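# Place sheet music on the stand behind a holder, uncreased

## Task

Set the sheet of music onto the stand so it sits behind one of the page holders, with the sheet left free of any crease or fold.

## Robot and tools

Robot: two arms, left_arm and right_arm, each with a two-finger gripper. left_arm is on the +y side (arm names do not match image sides). Calibrated bases in the scene frame: left_arm at (-0.028, +0.297, 0) m, quat_wxyz (+1.000, 0, 0, -0.008); right_arm at (-0.018, -0.298, 0) m, quat_wxyz (+1.000, 0, 0, -0.027). A fixed two-camera stand stands behind the arms.

Frames. Scene frame: origin at table-top height, halfway between the nominal bases, +x out over the table, +z up. Fixed cameras and the table use it. Each arm reports its hand pose, velocities, targets and wrist-camera pose in its own base frame. Motion offsets are along the axes of that arm's current Hand target. Gripper axes: fingers point along +z and part along y. end_effector_position is the spot between the pads, about 1 cm short of the tips. Reported poses can be off by a few centimetres, more at long reach.

execute_actions(actions, cameras). actions is a list of actions. Each action is a table of at most 15 rows, one row per 1/30 s step; a short table repeats its last row up to step 15. Every row is one list of 14 numbers in [-1, 1] covering both arms: left_arm dx, dy, dz, rx, ry, rz, opening, then right_arm in the same order. dx..rz are offsets, not poses: they are measured from the Hand target as it stood when that action began, so rows within an action do not add up, but successive actions do. Scale: 1.0 = 0.6 m or 180 degrees; rx, ry, rz form a single rotation vector. opening is absolute: +1 fully open (0.094 m), -1 closed. Six zeros leave an arm's pose alone, but the opening number is always obeyed, so resend the current opening. cameras lists names to show; images come with an empty actions list or when asked.

move(target, speed, blend, opening_speed, grip_force, blocking, cameras). target is one 14-number row (same layout and scale) or a list of up to 15 rows; every row is an offset from the same starting Hand targets, not from the row before. Paths are straight, end together, last at least 0.5 s and at most 10 s. speed: m/s, 0.002 to 2.9, default 0.25 (turns up to twice that in rad/s); one value or one per target. blend: corner rounding in m for lists, default 0 (full stop at each target). opening_speed: per second on the -1..+1 scale, at least 0.2; use it to close slowly. grip_force: newtons per pad, 10 to 50, one value or one per arm; it stays set, and low values close slowly (about 4 s at 40, 16 s at 10). blocking=false returns after about 0.5 s while the move continues. Paths ignore obstacles and the other arm; grippers lag and can overshoot, most when the arm is nearly straight. Avoid paths near an arm's own base, which can whip the elbow round.

wait(seconds 0 to 3600) lets time pass with no new command; a running move continues. stop brakes the running move. zoom_image(camera, region [x0, y0, x1, y1]) enlarges part of the latest image of cam_head_left, cam_head_right, cam_high, cam_low, cam_left_wrist or cam_right_wrist, all 504x504; region at most 504 by 504. finished_scene(scene, 1 or 2) ends the scene irreversibly; the result must hold without the robot.

Reading results. Hand target is the last commanded pose per arm after clipping; the next offsets start from it. The gripper often rests a few cm short, from friction or load; a later execute_actions call re-requests it, otherwise send the remaining gap as an offset. Orientation commands are clipped to 40 degrees from the measured one each step. grip_measured shows finger opening on the command scale (reads up to about 2.5 mm wide when empty); grip_effort_nm is gripper motor effort, negative closing, and is not pad force. Joint velocities may read within noise. Joint torques include drive output even in free air; numbers 1 to 3 wrap at ±28 N m. Tool commands shows present gripper commands. The move line reports done, off_target, moving, held or fault, plus limits such as paced or held. Step readings list some positions during actions. Motor temperatures: MOTOR HOT at 75 °C; at 90 °C an over-temperature fault folds that arm and it stays idle; at 100 °C it collapses. Holding loads, stretching out, or pushing at unreachable poses heats motors.

Joint ranges (rad): waist -2.618 to 3.054, shoulder 0.000 to 3.142, elbow 0.000 to 3.142 (straight at 2.901), wrist pitch -1.571 to 1.571, wrist yaw -1.571 to 1.571, wrist roll -2.094 to 2.094.

Cautions. The sheet is thin and easily bent: close slowly with modest grip_force and avoid pressing it into the stand or table. Nothing may leave the table. Avoid drops, releasing moving items, slams and hard pushes; a hard hit on fixed or heavy things fails the scene. Keep the two arms, grippers and wrist cameras apart, and never close one gripper on the other's fingers. To end a push, command back past the gripper. Faster moves hit harder.

Each tool is called after "Call:" in YAML: its name, and indented under it one key for each argument.

## Session

Call:
execute_actions:
  actions: []

Scene clock: 0.00 s.
left_arm: end_effector_position=(+0.2214, -0.1251, +0.4606) grip_measured=-0.995 grip_effort_nm=n/a end_effector_quat_wxyz=(+0.608, +0.219, +0.669, -0.367) | right_arm: end_effector_position=(+0.3837, +0.0010, +0.4072) grip_measured=+1.000 grip_effort_nm=n/a end_effector_quat_wxyz=(+0.707, +0.000, +0.707, +0.000)
Joint positions: left_arm=[0.1 0.784 1.194 -0.394 0.959 -0.24 0] | right_arm=[0 1.047 1.047 0 0 0 0.094]
Joint velocities: within noise
Joint torques (N m): no reading
Motor temperatures (°C): left_arm=[24 24 23 26 22 22 23] | right_arm=[21 25 27 26 22 23 22]
Heat: left arm: 26 °C; right arm: 27 °C.
Hand target: left_arm +0.2185, -0.1254, +0.4650; +0.614, +0.223, +0.664, -0.364 | right_arm +0.3803, +0.0010, +0.4196; +0.718, +0.000, +0.696, +0.000
Tool commands: left_gripper/opening=-1.0 right_gripper/opening=+1.0

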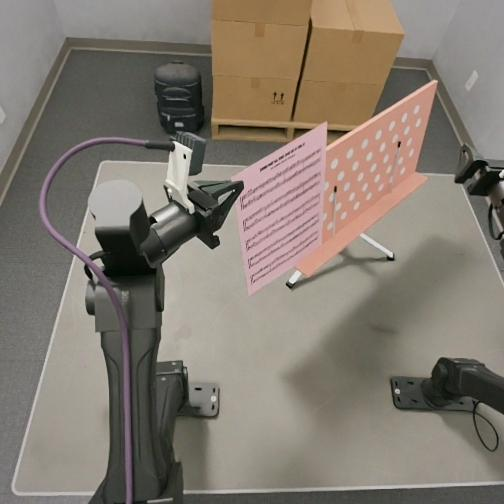

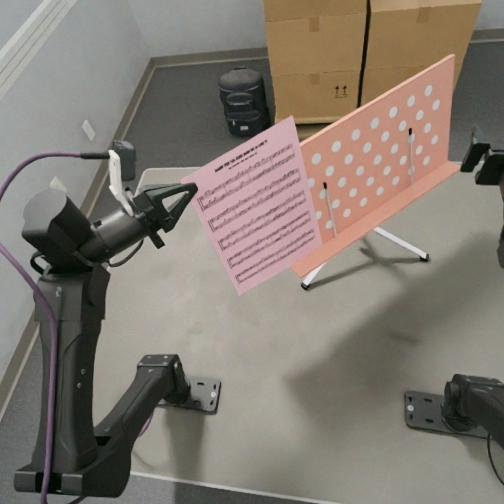

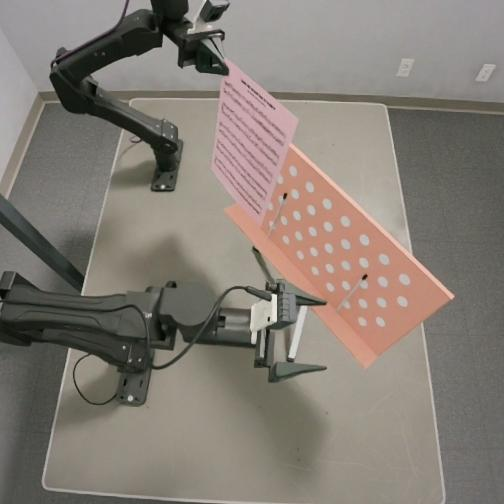

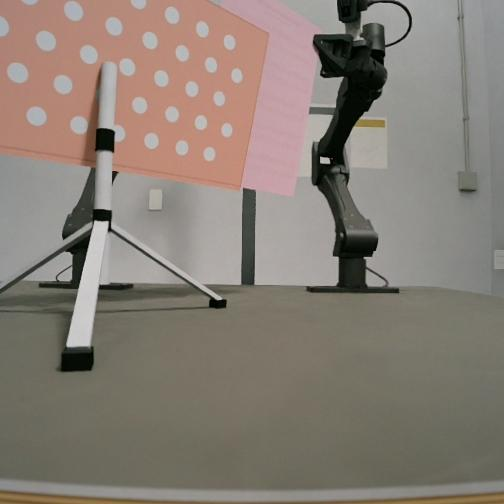

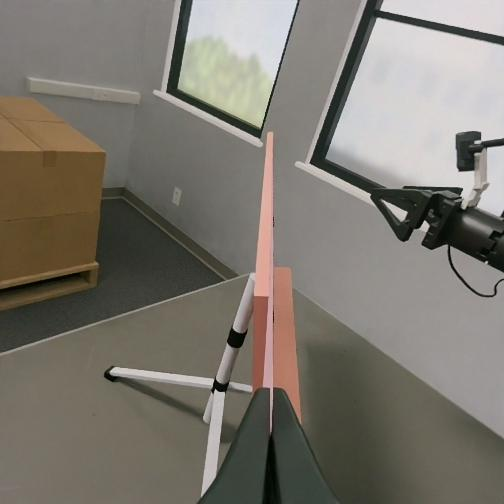

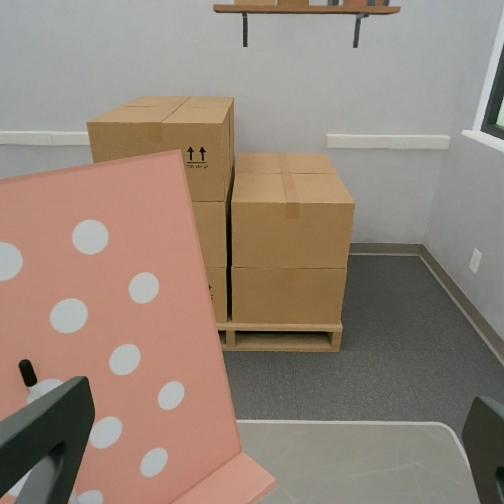

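Call:
zoom_image:
  camera: "cam_head_left"
  region: [220, 70, 450, 300]

Call:
zoom_image:
  camera: "cam_head_right"
  region: [180, 40, 480, 300]

Call:
zoom_image:
  camera: "cam_high"
  region: [190, 30, 460, 380]

Call:
zoom_image:
  camera: "cam_left_wrist"
  region: [170, 120, 370, 504]

Call:
zoom_image:
  camera: "cam_right_wrist"
  region: [0, 130, 300, 504]

Call:
zoom_image:
  camera: "cam_low"
  region: [0, 0, 400, 380]

Scaled by 2.191.

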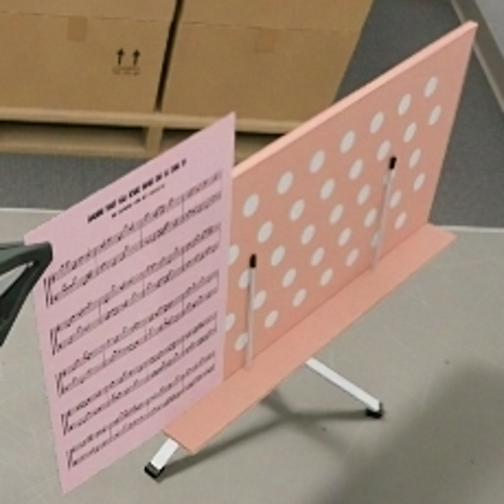

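Scaled by 1.680.

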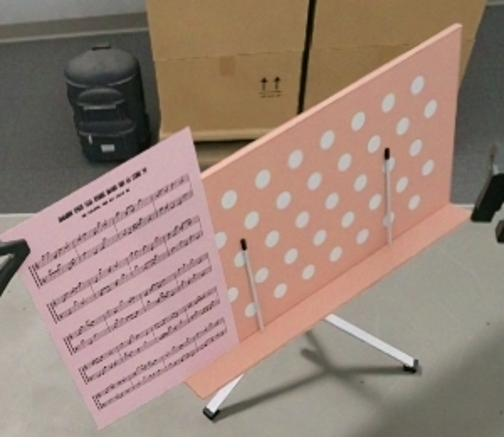

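Scaled by 1.440.

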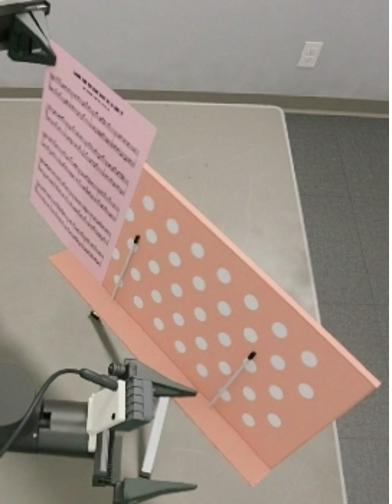

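Scaled by 1.312.

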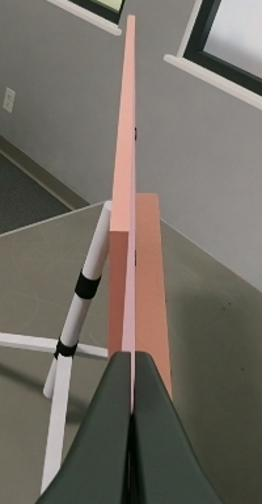

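Scaled by 1.348.

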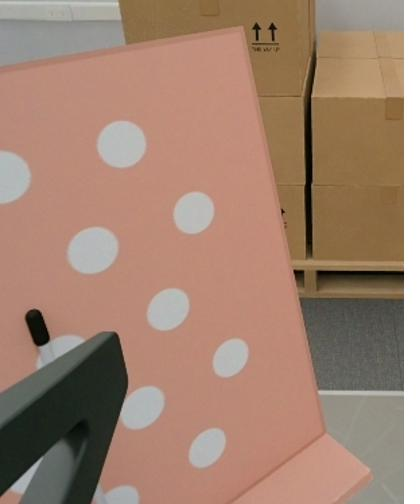

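Scaled by 1.260.

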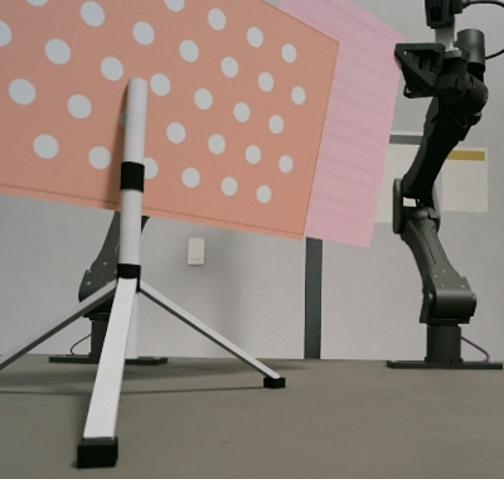

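Call:
zoom_image:
  camera: "cam_head_left"
  region: [270, 170, 370, 300]

Call:
zoom_image:
  camera: "cam_head_right"
  region: [260, 170, 360, 300]

Call:
zoom_image:
  camera: "cam_high"
  region: [200, 120, 310, 250]

Call:
zoom_image:
  camera: "cam_left_wrist"
  region: [220, 240, 320, 420]

Call:
zoom_image:
  camera: "cam_low"
  region: [160, 0, 360, 220]

Scaled by 3.877.

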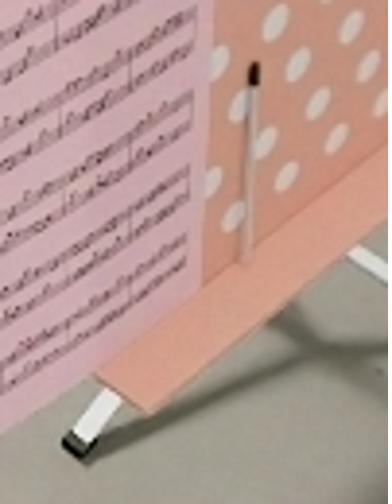

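Scaled by 3.877.

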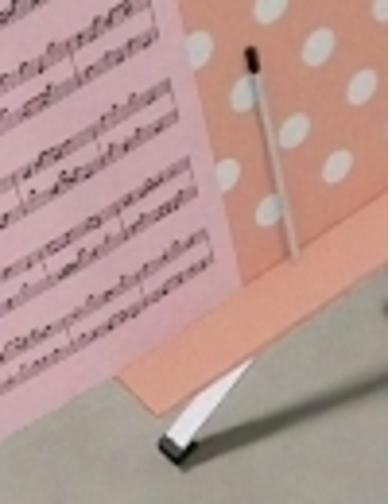

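Scaled by 3.877.

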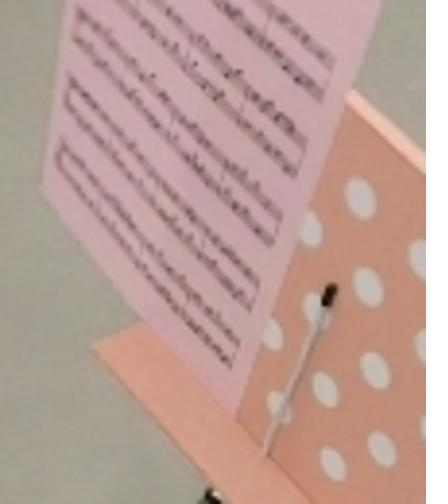

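Scaled by 2.800.

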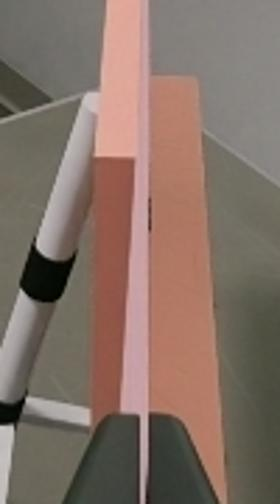

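Scaled by 2.291.

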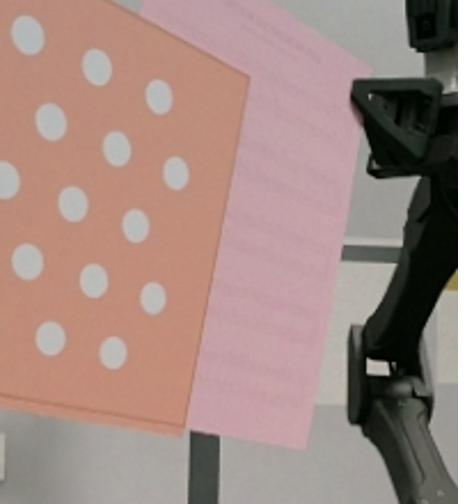

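Call:
zoom_image:
  camera: "cam_head_left"
  region: [280, 225, 340, 285]

Call:
zoom_image:
  camera: "cam_head_right"
  region: [270, 225, 340, 295]

Call:
zoom_image:
  camera: "cam_high"
  region: [205, 150, 275, 250]

Call:
zoom_image:
  camera: "cam_low"
  region: [220, 150, 310, 220]

Scaled by 8.400.

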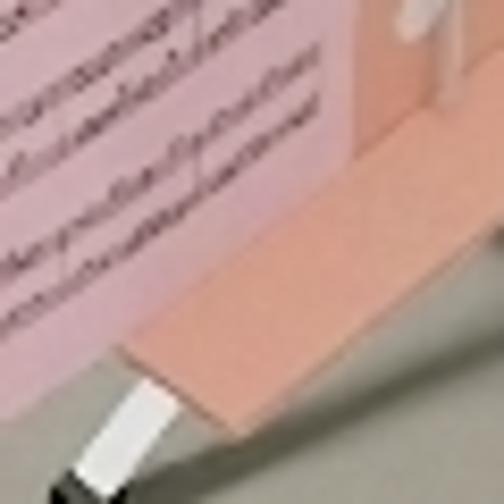

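Scaled by 7.200.

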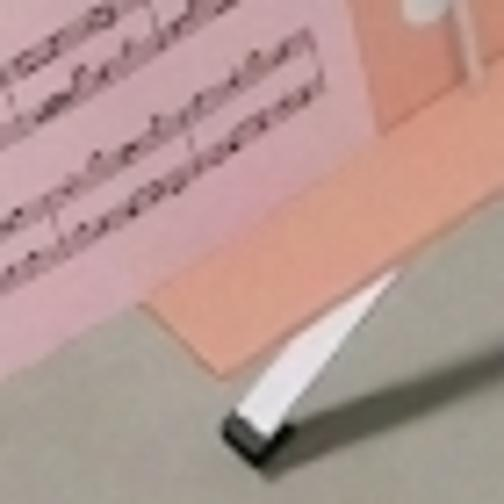

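Scaled by 5.040.

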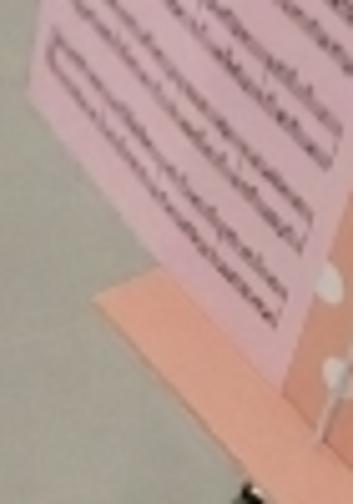

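Scaled by 5.600.

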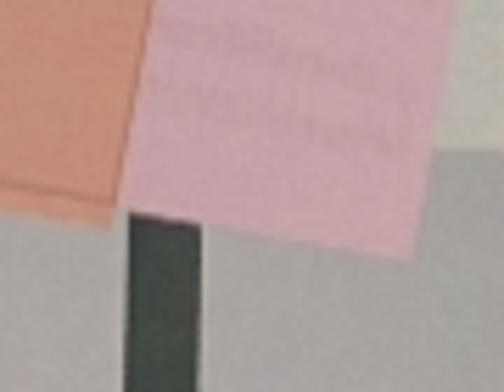

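Call:
move:
  target: [0,0,0,0,0,0,-1, -0.1844,0.385,-0.0098,-0.2168,0.3371,-0.1257,1]
  speed: 0.3
  cameras: ["cam_right_wrist","cam_left_wrist","cam_head_left"]

Scene clock: 14.67 s.
left_arm: end_effector_position=(+0.2214, -0.1251, +0.4606) grip_measured=-0.995 grip_effort_nm=-0.26 end_effector_quat_wxyz=(+0.608, +0.219, +0.669, -0.367) | right_arm: end_effector_position=(+0.3668, +0.2293, +0.5236) grip_measured=+1.000 grip_effort_nm=0.01 end_effector_quat_wxyz=(+0.562, -0.289, +0.759, +0.157)
Joint positions: left_arm=[0.1 0.784 1.194 -0.394 0.959 -0.24 0] | right_arm=[0.505 1.891 2.846 -1.282 -0.123 -0.134 0.094]
Joint torques (N m): left_arm=[-0.03 -0.16 7.04 1.86 -0.02 0.03] | right_arm=[-0.21 -4.71 5.75 2.12 -0.12 0.05]
Heat: left arm: 28 °C; right arm: 30 °C.
Hand target: left_arm +0.2185, -0.1254, +0.4650; +0.614, +0.223, +0.664, -0.364 | right_arm +0.3709, +0.2320, +0.5300; +0.255, -0.351, +0.896, +0.094
Off the commanded pose: left_arm 0.005 m, 1 deg | right_arm 0.008 m, 44 deg; orientation clipped.
elbow stopped short (right arm): the move would have taken joint 3 (elbow) straighter than the controller allows.
move: off_target (right_arm); limits=paced
cam_right_wrist: T_world_to_cam=[[0.65757, -0.74772, 0.09226, -0.11359], [-0.50288, -0.52681, -0.68526, 0.70393], [0.56099, 0.40422, -0.72243, 0.17318]] pos_world=[0.33154, 0.2159, 0.61797]
Images, in order (width x height): cam_head_left 504x504, cam_left_wrist 504x504, cam_right_wrist 504x504.

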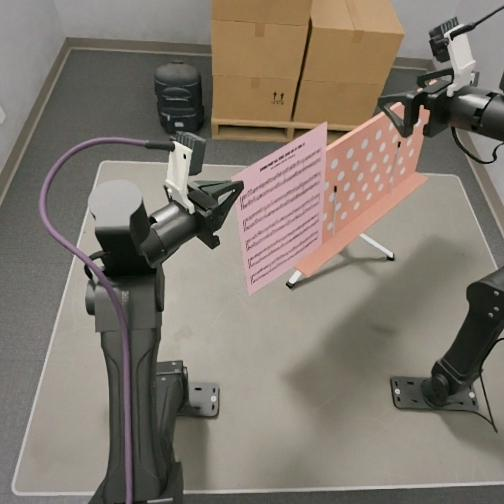

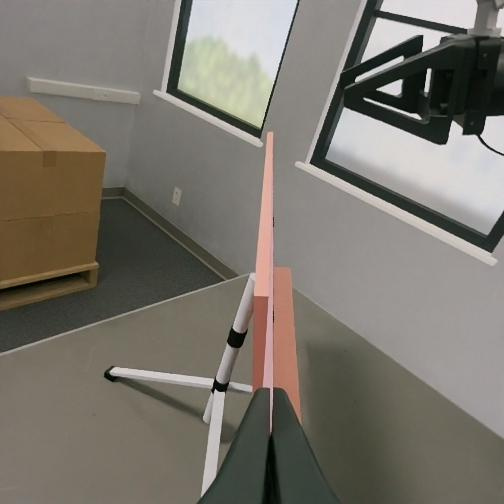

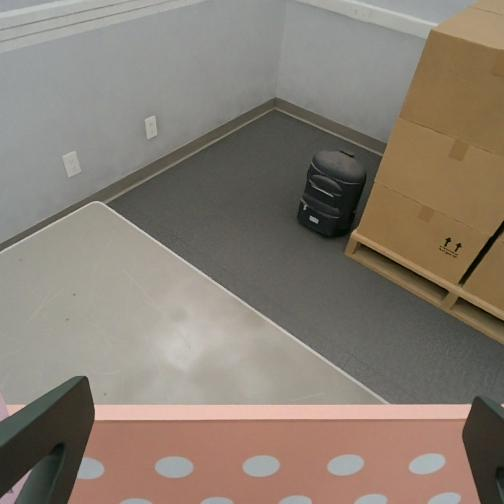

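Call:
move:
  target: [0,0,0,0,0,0,-1, 0.1457,0.0017,0.1257,0,0,0,1]
  speed: 0.25
  cameras: ["cam_right_wrist","cam_head_left","cam_head_right"]

Scene clock: 17.50 s.
left_arm: end_effector_position=(+0.2214, -0.1251, +0.4606) grip_measured=-0.995 grip_effort_nm=-0.26 end_effector_quat_wxyz=(+0.608, +0.219, +0.669, -0.367) | right_arm: end_effector_position=(+0.3521, +0.2145, +0.4082) grip_measured=+1.000 grip_effort_nm=0.01 end_effector_quat_wxyz=(+0.368, -0.329, +0.861, +0.120)
Joint positions: left_arm=[0.1 0.784 1.194 -0.394 0.959 -0.24 0] | right_arm=[0.484 1.897 2.682 -1.571 -0.139 -0.188 0.094]
Joint torques (N m): left_arm=[-0.05 -0.18 7.04 1.86 -0.03 0.03] | right_arm=[-0.46 -9.54 3.85 1.55 -0.06 -0.1]
Heat: left arm: 28 °C; right arm: 30 °C.
Hand target: left_arm +0.2185, -0.1254, +0.4650; +0.614, +0.223, +0.664, -0.364 | right_arm +0.3452, +0.2082, +0.4199; +0.255, -0.351, +0.896, +0.094
Off the commanded pose: left_arm 0.005 m, 1 deg | right_arm 0.015 m, 14 deg.
elbow stopped short (right arm): the move would have taken joint 3 (elbow) straighter than the controller allows.
joint read past its limit (right arm) — joint 4 (wrist pitch), lower limit.
joint sent to its limit (right arm) — joint 4 (wrist pitch), lower limit. The joint targets are off in orientation, not in position.
move: off_target (right_arm)
cam_right_wrist: T_world_to_cam=[[0.6944, -0.71941, 0.01604, -0.09234], [-0.68138, -0.66454, -0.30677, 0.54757], [0.23136, 0.20209, -0.95165, 0.35704]] pos_world=[0.35462, 0.22529, 0.50923]
Images, in order (width x height): cam_head_left 504x504, cam_head_right 504x504, cam_right_wrist 504x504.

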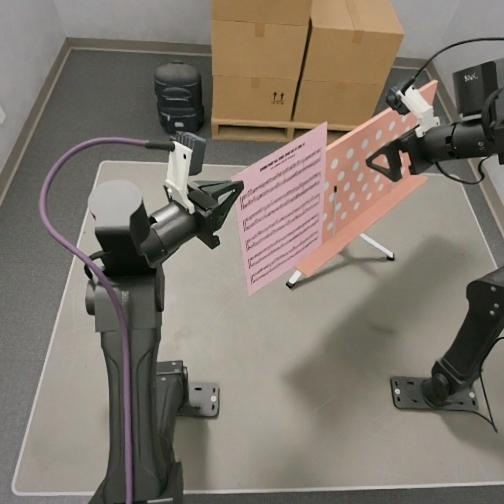

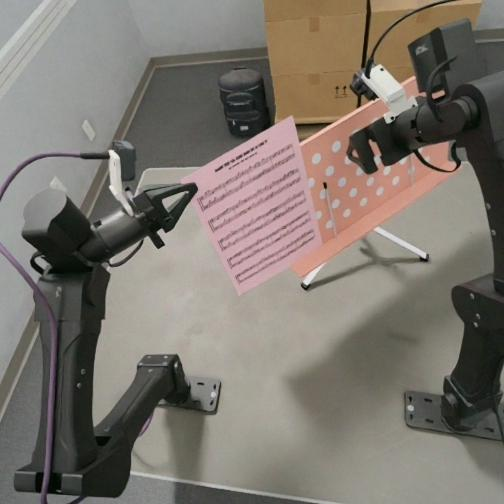

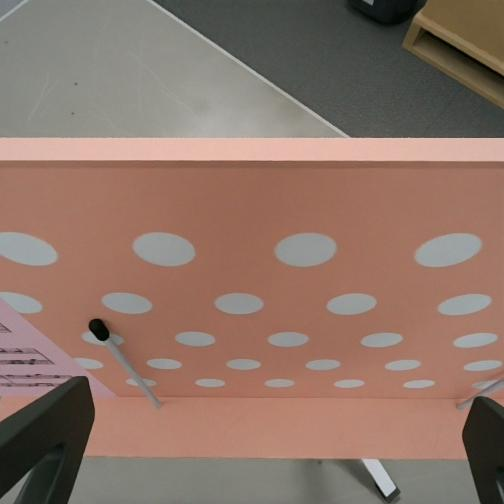

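Call:
zoom_image:
  camera: "cam_right_wrist"
  region: [50, 290, 200, 430]

Call:
zoom_image:
  camera: "cam_right_wrist"
  region: [0, 280, 130, 400]

Call:
zoom_image:
  camera: "cam_right_wrist"
  region: [430, 330, 504, 420]

Scaled by 3.360.

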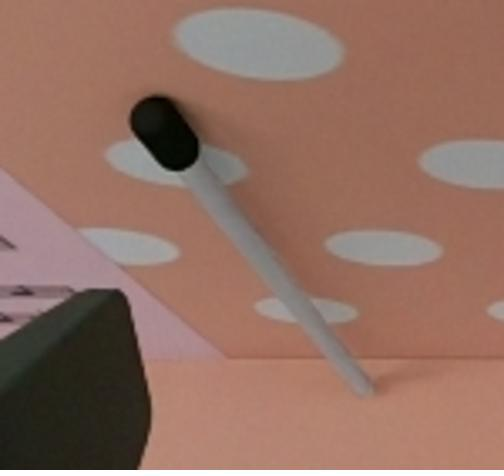

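Scaled by 3.877.

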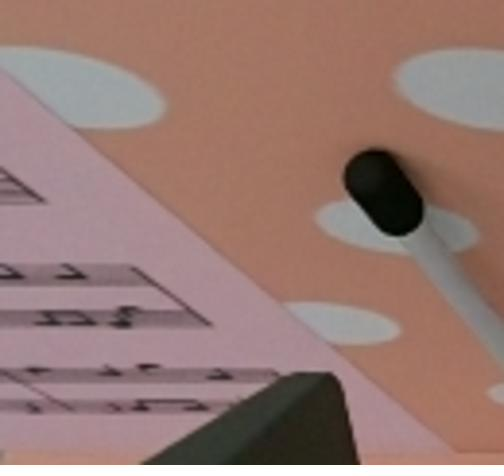

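Scaled by 5.600.

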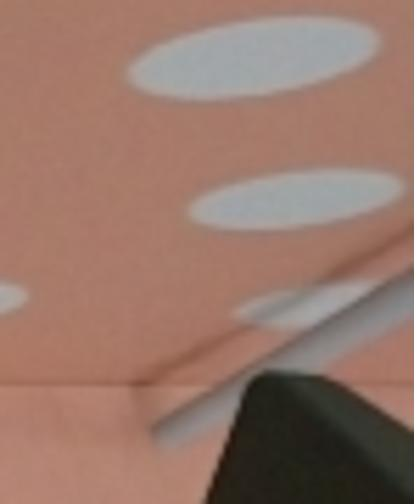

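Call:
move:
  target: [0,0.0133,0,0,0,-0.0083,-1, 0,0,0,0,0,0,1]
  speed: 0.05
  cameras: ["cam_right_wrist","cam_left_wrist"]

Call:
zoom_image:
  camera: "cam_right_wrist"
  region: [0, 280, 180, 430]

Call:
zoom_image:
  camera: "cam_left_wrist"
  region: [220, 240, 320, 420]

Scene clock: 19.93 s.
left_arm: end_effector_position=(+0.2244, -0.1211, +0.4604) grip_measured=-0.995 grip_effort_nm=-0.26 end_effector_quat_wxyz=(+0.604, +0.212, +0.671, -0.373) | right_arm: end_effector_position=(+0.3521, +0.2145, +0.4082) grip_measured=+1.000 grip_effort_nm=0.01 end_effector_quat_wxyz=(+0.368, -0.329, +0.861, +0.120)
Joint positions: left_arm=[0.135 0.794 1.194 -0.384 0.993 -0.261 0] | right_arm=[0.484 1.897 2.682 -1.571 -0.139 -0.188 0.094]
Joint torques (N m): left_arm=[0.58 0.18 6.46 1.98 0.01 -0.08] | right_arm=[-0.44 -9.54 3.85 1.55 -0.06 -0.1]
Heat: left arm: 28 °C; right arm: 30 °C.
Hand target: left_arm +0.2244, -0.1203, +0.4634; +0.609, +0.214, +0.667, -0.372 | right_arm +0.3452, +0.2082, +0.4199; +0.255, -0.351, +0.896, +0.094
Off the commanded pose: left_arm 0.003 m, 1 deg | right_arm 0.015 m, 14 deg.
joint read past its limit (right arm) — joint 4 (wrist pitch), lower limit.
joint sent to its limit (right arm) — joint 4 (wrist pitch), lower limit. The joint targets are off in orientation, not in position.
move: done
cam_left_wrist: T_world_to_cam=[[-0.70853, -0.66011, 0.24949, -0.03208], [-0.47931, 0.19069, -0.85668, 0.5658], [0.51792, -0.72657, -0.4515, 0.09144]] pos_world=[0.20111, -0.06263, 0.53399]
cam_right_wrist: T_world_to_cam=[[0.6944, -0.71941, 0.01604, -0.09234], [-0.68138, -0.66454, -0.30677, 0.54757], [0.23136, 0.20209, -0.95165, 0.35704]] pos_world=[0.35462, 0.22529, 0.50923]
Images, in order (width x height): cam_left_wrist 504x504, cam_right_wrist 504x504.

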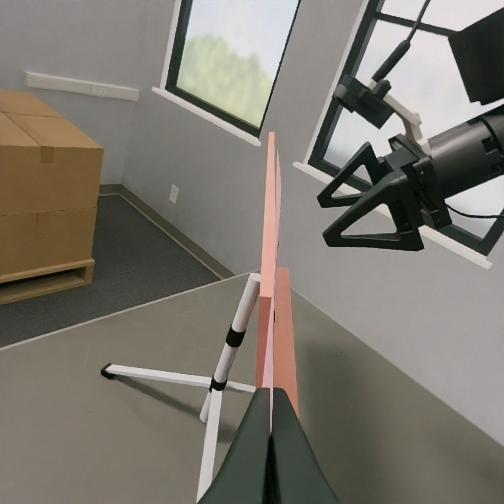

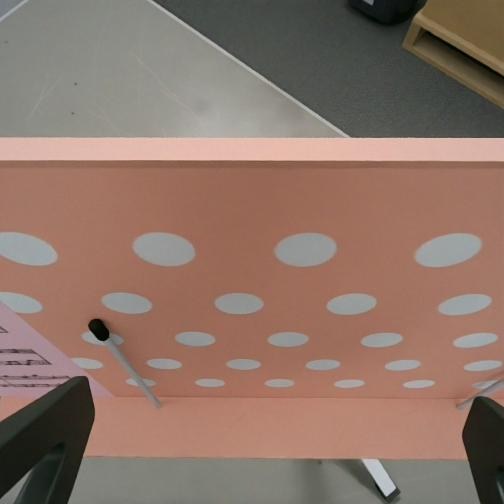

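Scaled by 2.800.

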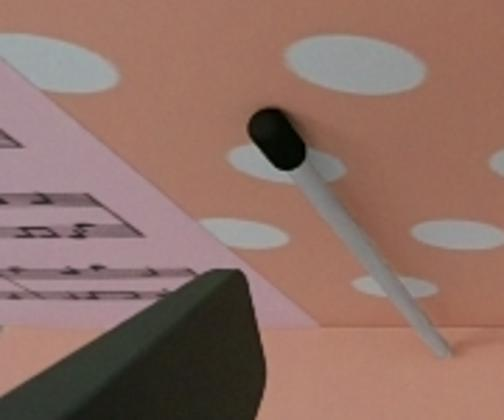

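Scaled by 2.800.

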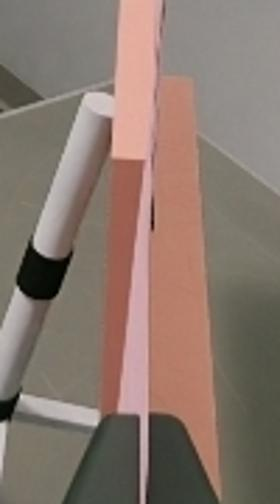

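Call:
move:
  target:
    - [0,-0.0067,0,-0.0139,0,0,-1, 0,0,0,0,0,0,1]
    - [0,-0.0077,0.02,-0.0139,0,0,-1, 0,0,0,0,0,0,1]
  speed: 0.05
  cameras: ["cam_right_wrist","cam_left_wrist"]

Call:
zoom_image:
  camera: "cam_right_wrist"
  region: [0, 280, 180, 430]

Call:
zoom_image:
  camera: "cam_left_wrist"
  region: [220, 120, 320, 420]

Scene clock: 22.33 s.
left_arm: end_effector_position=(+0.2321, -0.1314, +0.4545) grip_measured=-0.995 grip_effort_nm=-0.26 end_effector_quat_wxyz=(+0.603, +0.192, +0.684, -0.363) | right_arm: end_effector_position=(+0.3521, +0.2145, +0.4082) grip_measured=+1.000 grip_effort_nm=0.01 end_effector_quat_wxyz=(+0.368, -0.329, +0.861, +0.120)
Joint positions: left_arm=[-0.01 0.796 1.194 -0.413 0.805 -0.257 0] | right_arm=[0.484 1.897 2.682 -1.571 -0.139 -0.188 0.094]
Joint torques (N m): left_arm=[-0.65 0.14 8.61 1.98 -0.1 0.09] | right_arm=[-0.46 -9.52 3.85 1.55 -0.06 -0.09]
Heat: left arm: 29 °C; right arm: 30 °C.
Hand target: left_arm +0.2288, -0.1322, +0.4647; +0.614, +0.201, +0.675, -0.357 | right_arm +0.3452, +0.2082, +0.4199; +0.255, -0.351, +0.896, +0.094
Off the commanded pose: left_arm 0.011 m, 2 deg | right_arm 0.015 m, 14 deg.
joint read past its limit (right arm) — joint 4 (wrist pitch), lower limit.
joint sent to its limit (right arm) — joint 4 (wrist pitch), lower limit. The joint targets are off in orientation, not in position.
move: off_target (left_arm)
cam_left_wrist: T_world_to_cam=[[-0.6716, -0.6903, 0.26914, -0.05337], [-0.51178, 0.16955, -0.84222, 0.56462], [0.53575, -0.70338, -0.46715, 0.08335]] pos_world=[0.20846, -0.07394, 0.52884]
cam_right_wrist: T_world_to_cam=[[0.6944, -0.71941, 0.01604, -0.09234], [-0.68138, -0.66454, -0.30677, 0.54757], [0.23136, 0.20209, -0.95165, 0.35704]] pos_world=[0.35462, 0.22529, 0.50923]
Images, in order (width x height): cam_left_wrist 504x504, cam_right_wrist 504x504.

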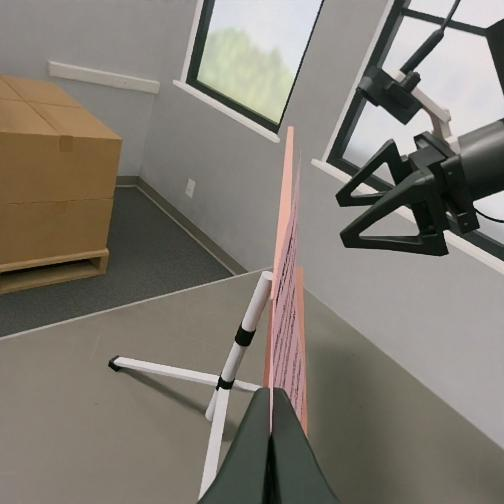

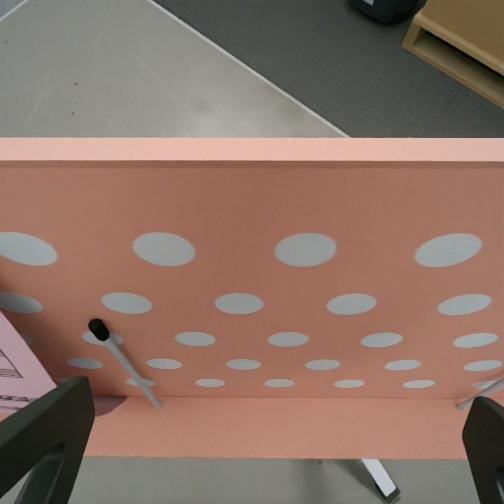

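Scaled by 2.800.

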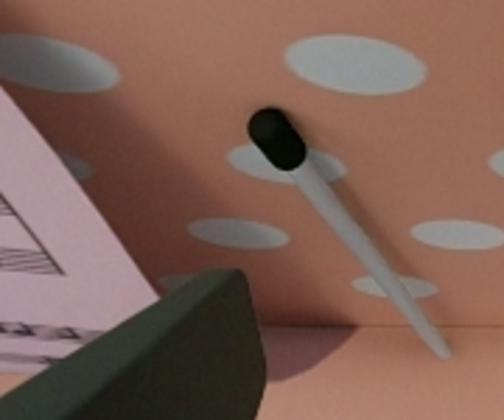

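Scaled by 1.680.

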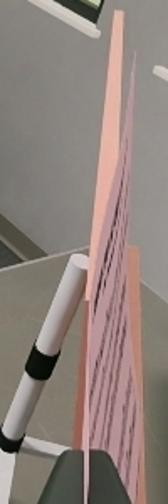

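Call:
move:
  target: [-0.03,0,-0.0167,0,-0.0056,0,-1, 0,0,0,0,0,0,1]
  speed: 0.06
  cameras: ["cam_right_wrist","cam_left_wrist","cam_head_left"]

Call:
zoom_image:
  camera: "cam_right_wrist"
  region: [0, 280, 180, 430]

Call:
zoom_image:
  camera: "cam_left_wrist"
  region: [220, 120, 320, 420]

Scene clock: 23.80 s.
left_arm: end_effector_position=(+0.2291, -0.1224, +0.4729) grip_measured=-0.995 grip_effort_nm=-0.26 end_effector_quat_wxyz=(+0.614, +0.195, +0.674, -0.360) | right_arm: end_effector_position=(+0.3521, +0.2145, +0.4082) grip_measured=+1.000 grip_effort_nm=0.01 end_effector_quat_wxyz=(+0.368, -0.329, +0.861, +0.120)
Joint positions: left_arm=[0.07 0.813 1.252 -0.416 0.882 -0.265 0] | right_arm=[0.484 1.897 2.682 -1.571 -0.139 -0.188 0.094]
Joint torques (N m): left_arm=[0.64 0.21 8.96 1.78 0.02 -0.04] | right_arm=[-0.46 -9.54 3.85 1.55 -0.06 -0.09]
Heat: left arm: 29 °C; right arm: 30 °C.
Hand target: left_arm +0.2249, -0.1219, +0.4821; +0.620, +0.197, +0.670, -0.359 | right_arm +0.3452, +0.2082, +0.4199; +0.255, -0.351, +0.896, +0.094
Off the commanded pose: left_arm 0.010 m, 1 deg | right_arm 0.015 m, 14 deg.
joint read past its limit (right arm) — joint 4 (wrist pitch), lower limit.
joint sent to its limit (right arm) — joint 4 (wrist pitch), lower limit. The joint targets are off in orientation, not in position.
move: done
cam_left_wrist: T_world_to_cam=[[-0.67749, -0.69144, 0.25084, -0.04436], [-0.48546, 0.16414, -0.85871, 0.5782], [0.55258, -0.70354, -0.44687, 0.08633]] pos_world=[0.20294, -0.06485, 0.54621]
cam_right_wrist: T_world_to_cam=[[0.6944, -0.71941, 0.01604, -0.09234], [-0.68138, -0.66454, -0.30677, 0.54757], [0.23136, 0.20209, -0.95165, 0.35704]] pos_world=[0.35462, 0.22529, 0.50923]
Images, in order (width x height): cam_head_left 504x504, cam_left_wrist 504x504, cam_right_wrist 504x504.

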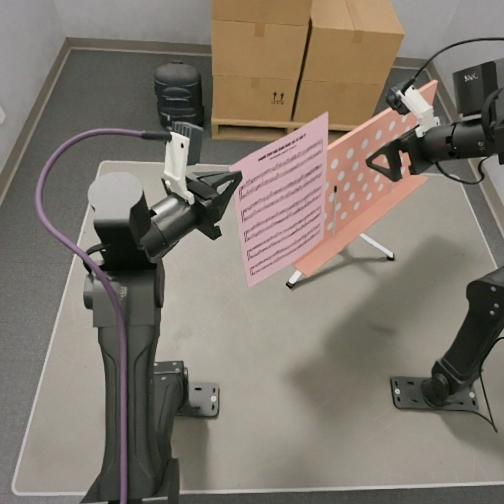

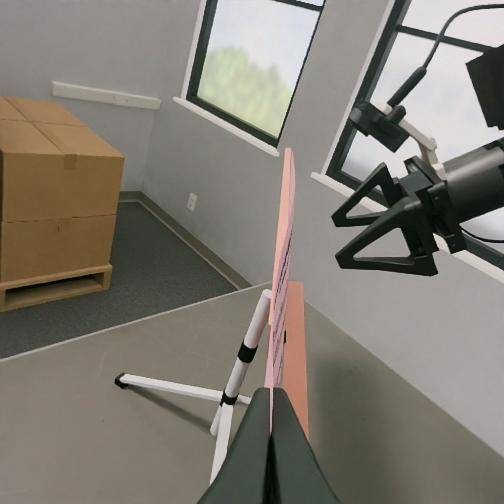

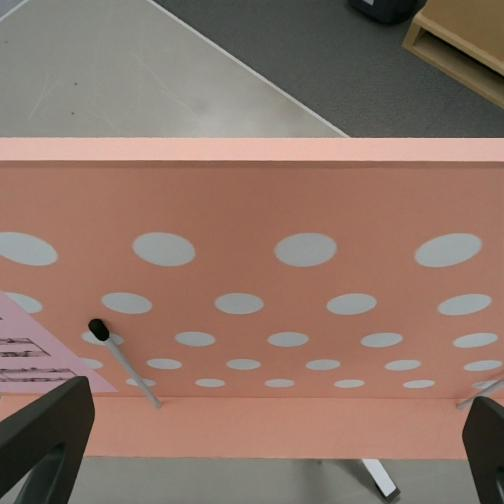

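Scaled by 2.800.

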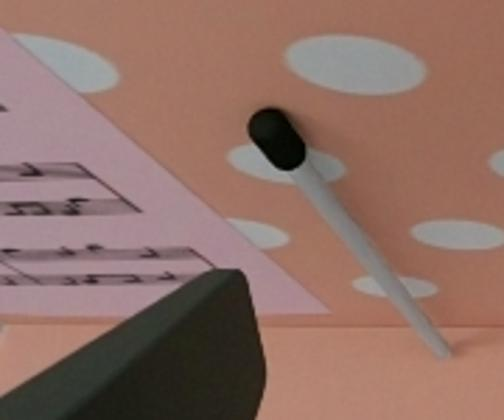

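Scaled by 1.680.

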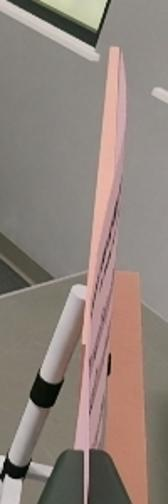

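Call:
move:
  target: [-0.005,-0.002,0.0417,0,0,0,-1, 0,0,0,0,0,0,1]
  speed: 0.05
  cameras: ["cam_right_wrist","cam_left_wrist"]

Call:
zoom_image:
  camera: "cam_right_wrist"
  region: [0, 280, 180, 430]

Call:
zoom_image:
  camera: "cam_left_wrist"
  region: [220, 120, 320, 420]

Scene clock: 25.57 s.
left_arm: end_effector_position=(+0.2460, -0.1397, +0.4700) grip_measured=-0.995 grip_effort_nm=-0.26 end_effector_quat_wxyz=(+0.603, +0.189, +0.685, -0.363) | right_arm: end_effector_position=(+0.3521, +0.2145, +0.4082) grip_measured=+1.000 grip_effort_nm=0.02 end_effector_quat_wxyz=(+0.368, -0.329, +0.861, +0.120)
Joint positions: left_arm=[-0.081 0.872 1.277 -0.416 0.73 -0.265 0] | right_arm=[0.484 1.897 2.682 -1.571 -0.139 -0.188 0.094]
Joint torques (N m): left_arm=[-0.68 -0.46 9.43 2.12 -0.05 0.04] | right_arm=[-0.47 -9.52 3.86 1.55 -0.07 -0.09]
Heat: left arm: 29 °C; right arm: 30 °C.
Hand target: left_arm +0.2419, -0.1404, +0.4859; +0.619, +0.197, +0.670, -0.359 | right_arm +0.3452, +0.2082, +0.4199; +0.255, -0.351, +0.896, +0.094
Off the commanded pose: left_arm 0.017 m, 3 deg | right_arm 0.015 m, 14 deg.
joint read past its limit (right arm) — joint 4 (wrist pitch), lower limit.
joint sent to its limit (right arm) — joint 4 (wrist pitch), lower limit. The joint targets are off in orientation, not in position.
move: off_target (left_arm)
cam_left_wrist: T_world_to_cam=[[-0.66843, -0.69152, 0.27387, -0.05716], [-0.51405, 0.1634, -0.84205, 0.58578], [0.53755, -0.70364, -0.4647, 0.0756]] pos_world=[0.22227, -0.08205, 0.54405]
cam_right_wrist: T_world_to_cam=[[0.6944, -0.71941, 0.01604, -0.09234], [-0.68138, -0.66454, -0.30677, 0.54757], [0.23136, 0.20209, -0.95165, 0.35704]] pos_world=[0.35462, 0.22529, 0.50923]
Images, in order (width x height): cam_left_wrist 504x504, cam_right_wrist 504x504.

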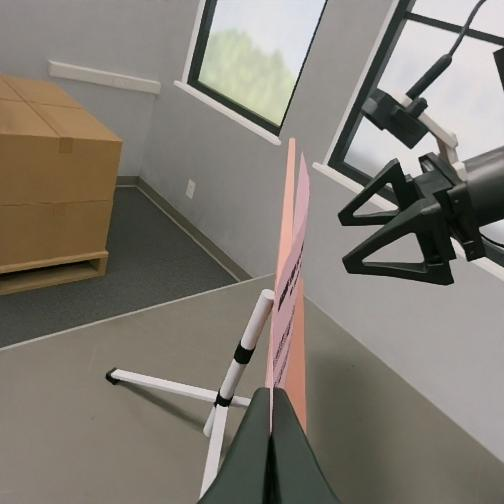

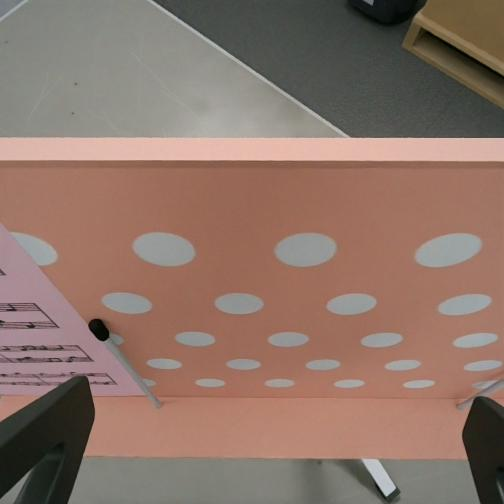

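Scaled by 2.800.

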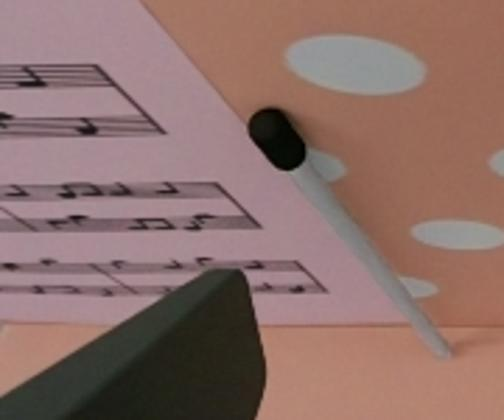

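Scaled by 1.680.

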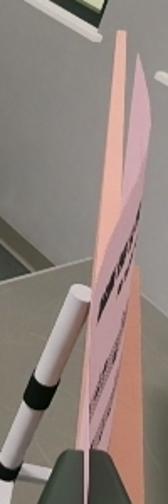

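Call:
move:
  target: [-0.01,0,-0.005,0,-0.008,0,-1, 0,0,0,0,0,0,1]
  speed: 0.05
  cameras: ["cam_right_wrist","cam_left_wrist","cam_head_left"]

Call:
zoom_image:
  camera: "cam_right_wrist"
  region: [0, 200, 180, 430]

Call:
zoom_image:
  camera: "cam_left_wrist"
  region: [220, 120, 320, 420]

Call:
zoom_image:
  camera: "cam_head_left"
  region: [220, 90, 400, 300]

Scene clock: 27.20 s.
left_arm: end_effector_position=(+0.2465, -0.1388, +0.4756) grip_measured=-0.995 grip_effort_nm=-0.26 end_effector_quat_wxyz=(+0.611, +0.187, +0.678, -0.364) | right_arm: end_effector_position=(+0.3521, +0.2145, +0.4082) grip_measured=+1.000 grip_effort_nm=0.01 end_effector_quat_wxyz=(+0.368, -0.329, +0.861, +0.120)
Joint positions: left_arm=[-0.078 0.872 1.277 -0.389 0.73 -0.278 0] | right_arm=[0.484 1.897 2.682 -1.571 -0.139 -0.188 0.094]
Joint torques (N m): left_arm=[0.69 -0.94 8.88 2.17 0.02 -0.04] | right_arm=[-0.47 -9.55 3.86 1.55 -0.06 -0.1]
Heat: left arm: 29 °C; right arm: 30 °C.
Hand target: left_arm +0.2407, -0.1371, +0.4916; +0.628, +0.193, +0.662, -0.361 | right_arm +0.3452, +0.2082, +0.4199; +0.255, -0.351, +0.896, +0.094
Off the commanded pose: left_arm 0.017 m, 3 deg | right_arm 0.015 m, 14 deg.
joint read past its limit (right arm) — joint 4 (wrist pitch), lower limit.
joint sent to its limit (right arm) — joint 4 (wrist pitch), lower limit. The joint targets are off in orientation, not in position.
move: off_target (left_arm)
cam_left_wrist: T_world_to_cam=[[-0.67062, -0.69103, 0.26972, -0.05522], [-0.49966, 0.15205, -0.85277, 0.59061], [0.54828, -0.70666, -0.44724, 0.06721]] pos_world=[0.22122, -0.08046, 0.54861]
cam_right_wrist: T_world_to_cam=[[0.6944, -0.71941, 0.01604, -0.09234], [-0.68138, -0.66454, -0.30677, 0.54757], [0.23136, 0.20209, -0.95165, 0.35704]] pos_world=[0.35462, 0.22529, 0.50923]
Images, in order (width x height): cam_head_left 504x504, cam_left_wrist 504x504, cam_right_wrist 504x504.

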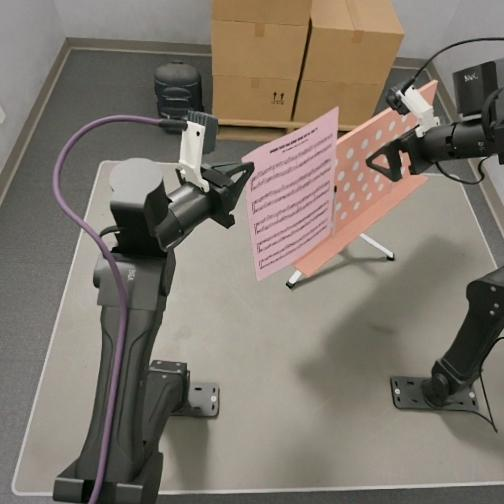

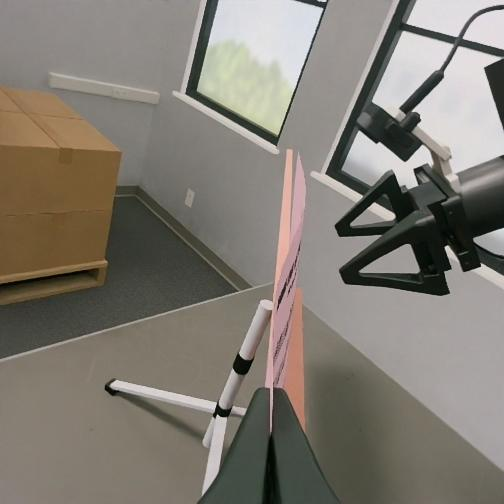

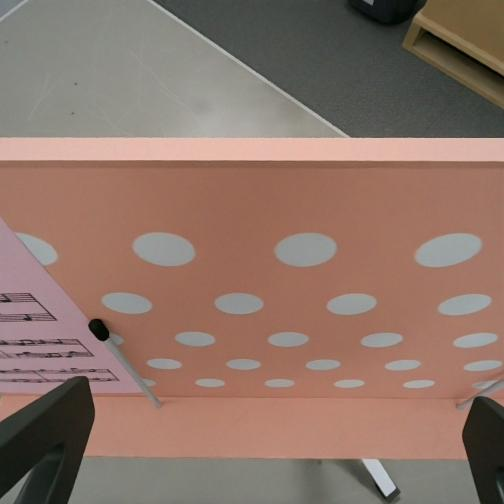

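Scaled by 2.191.

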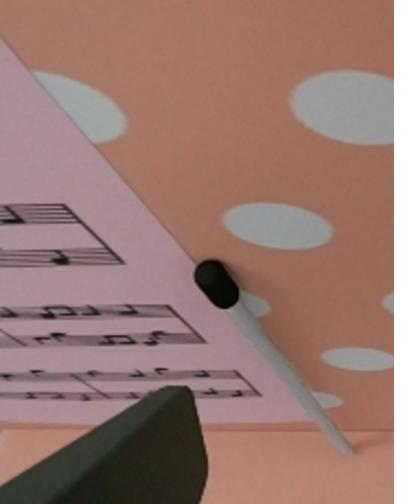

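Scaled by 1.680.

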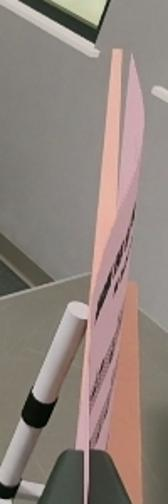

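Scaled by 2.400.

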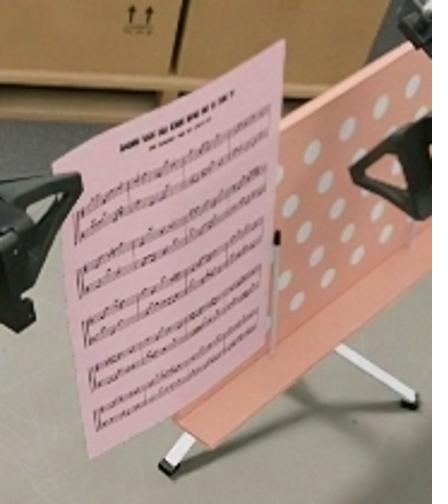

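Call:
move:
  target:
    - [0,0,-0.02,0,0,0,-1, 0,0,0,0,0,0,1]
    - [0,-0.01,-0.015,-0.0028,0,0,-1, 0,0,0,0,0,0,1]
  speed: 0.05
  cameras: ["cam_right_wrist","cam_left_wrist"]

Call:
zoom_image:
  camera: "cam_right_wrist"
  region: [0, 200, 180, 430]

Call:
zoom_image:
  camera: "cam_left_wrist"
  region: [220, 120, 320, 420]

Scene clock: 29.53 s.
left_arm: end_effector_position=(+0.2399, -0.1344, +0.4791) grip_measured=-0.995 grip_effort_nm=-0.26 end_effector_quat_wxyz=(+0.616, +0.184, +0.675, -0.362) | right_arm: end_effector_position=(+0.3521, +0.2145, +0.4082) grip_measured=+1.000 grip_effort_nm=0.01 end_effector_quat_wxyz=(+0.368, -0.329, +0.861, +0.120)
Joint positions: left_arm=[-0.057 0.849 1.277 -0.398 0.74 -0.285 0] | right_arm=[0.484 1.897 2.682 -1.571 -0.139 -0.188 0.094]
Joint torques (N m): left_arm=[-0.69 -1.31 9.2 1.84 -0.04 0.02] | right_arm=[-0.44 -9.52 3.86 1.55 -0.06 -0.1]
Heat: left arm: 29 °C; right arm: 30 °C.
Hand target: left_arm +0.2301, -0.1346, +0.4927; +0.629, +0.190, +0.663, -0.359 | right_arm +0.3452, +0.2082, +0.4199; +0.255, -0.351, +0.896, +0.094
Off the commanded pose: left_arm 0.017 m, 2 deg | right_arm 0.015 m, 14 deg.
joint read past its limit (right arm) — joint 4 (wrist pitch), lower limit.
joint sent to its limit (right arm) — joint 4 (wrist pitch), lower limit. The joint targets are off in orientation, not in position.
move: off_target (left_arm)
cam_left_wrist: T_world_to_cam=[[-0.66547, -0.69689, 0.26738, -0.05839], [-0.49342, 0.14192, -0.85813, 0.58927], [0.56008, -0.70299, -0.43831, 0.06881]] pos_world=[0.21336, -0.07595, 0.55144]
cam_right_wrist: T_world_to_cam=[[0.6944, -0.71941, 0.01604, -0.09234], [-0.68138, -0.66454, -0.30677, 0.54757], [0.23136, 0.20209, -0.95165, 0.35704]] pos_world=[0.35462, 0.22529, 0.50923]
Images, in order (width x height): cam_left_wrist 504x504, cam_right_wrist 504x504.

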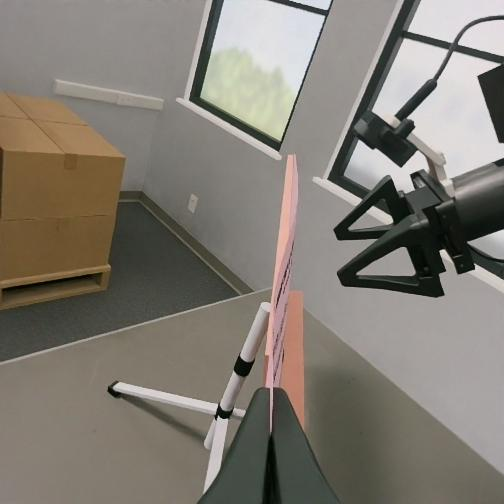

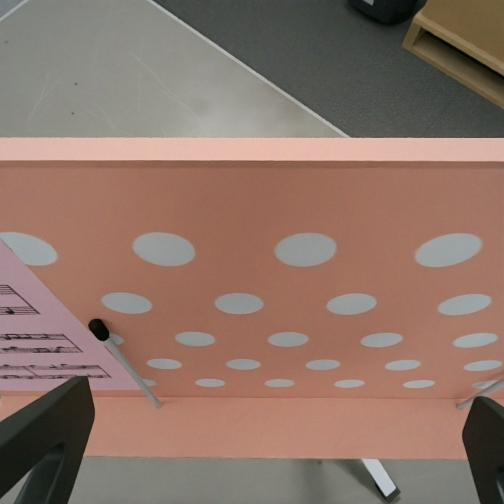

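Scaled by 2.191.

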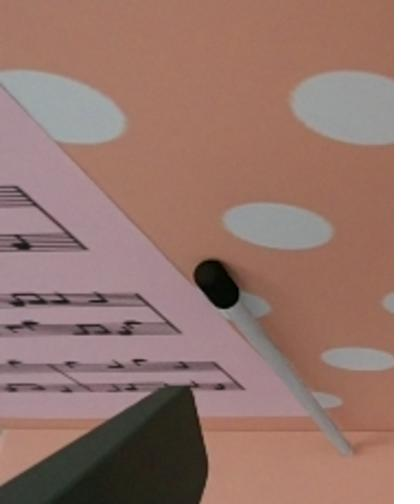

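Scaled by 1.680.

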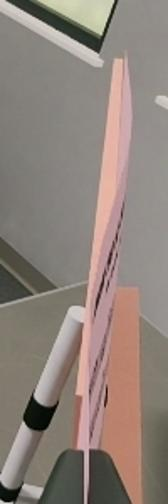

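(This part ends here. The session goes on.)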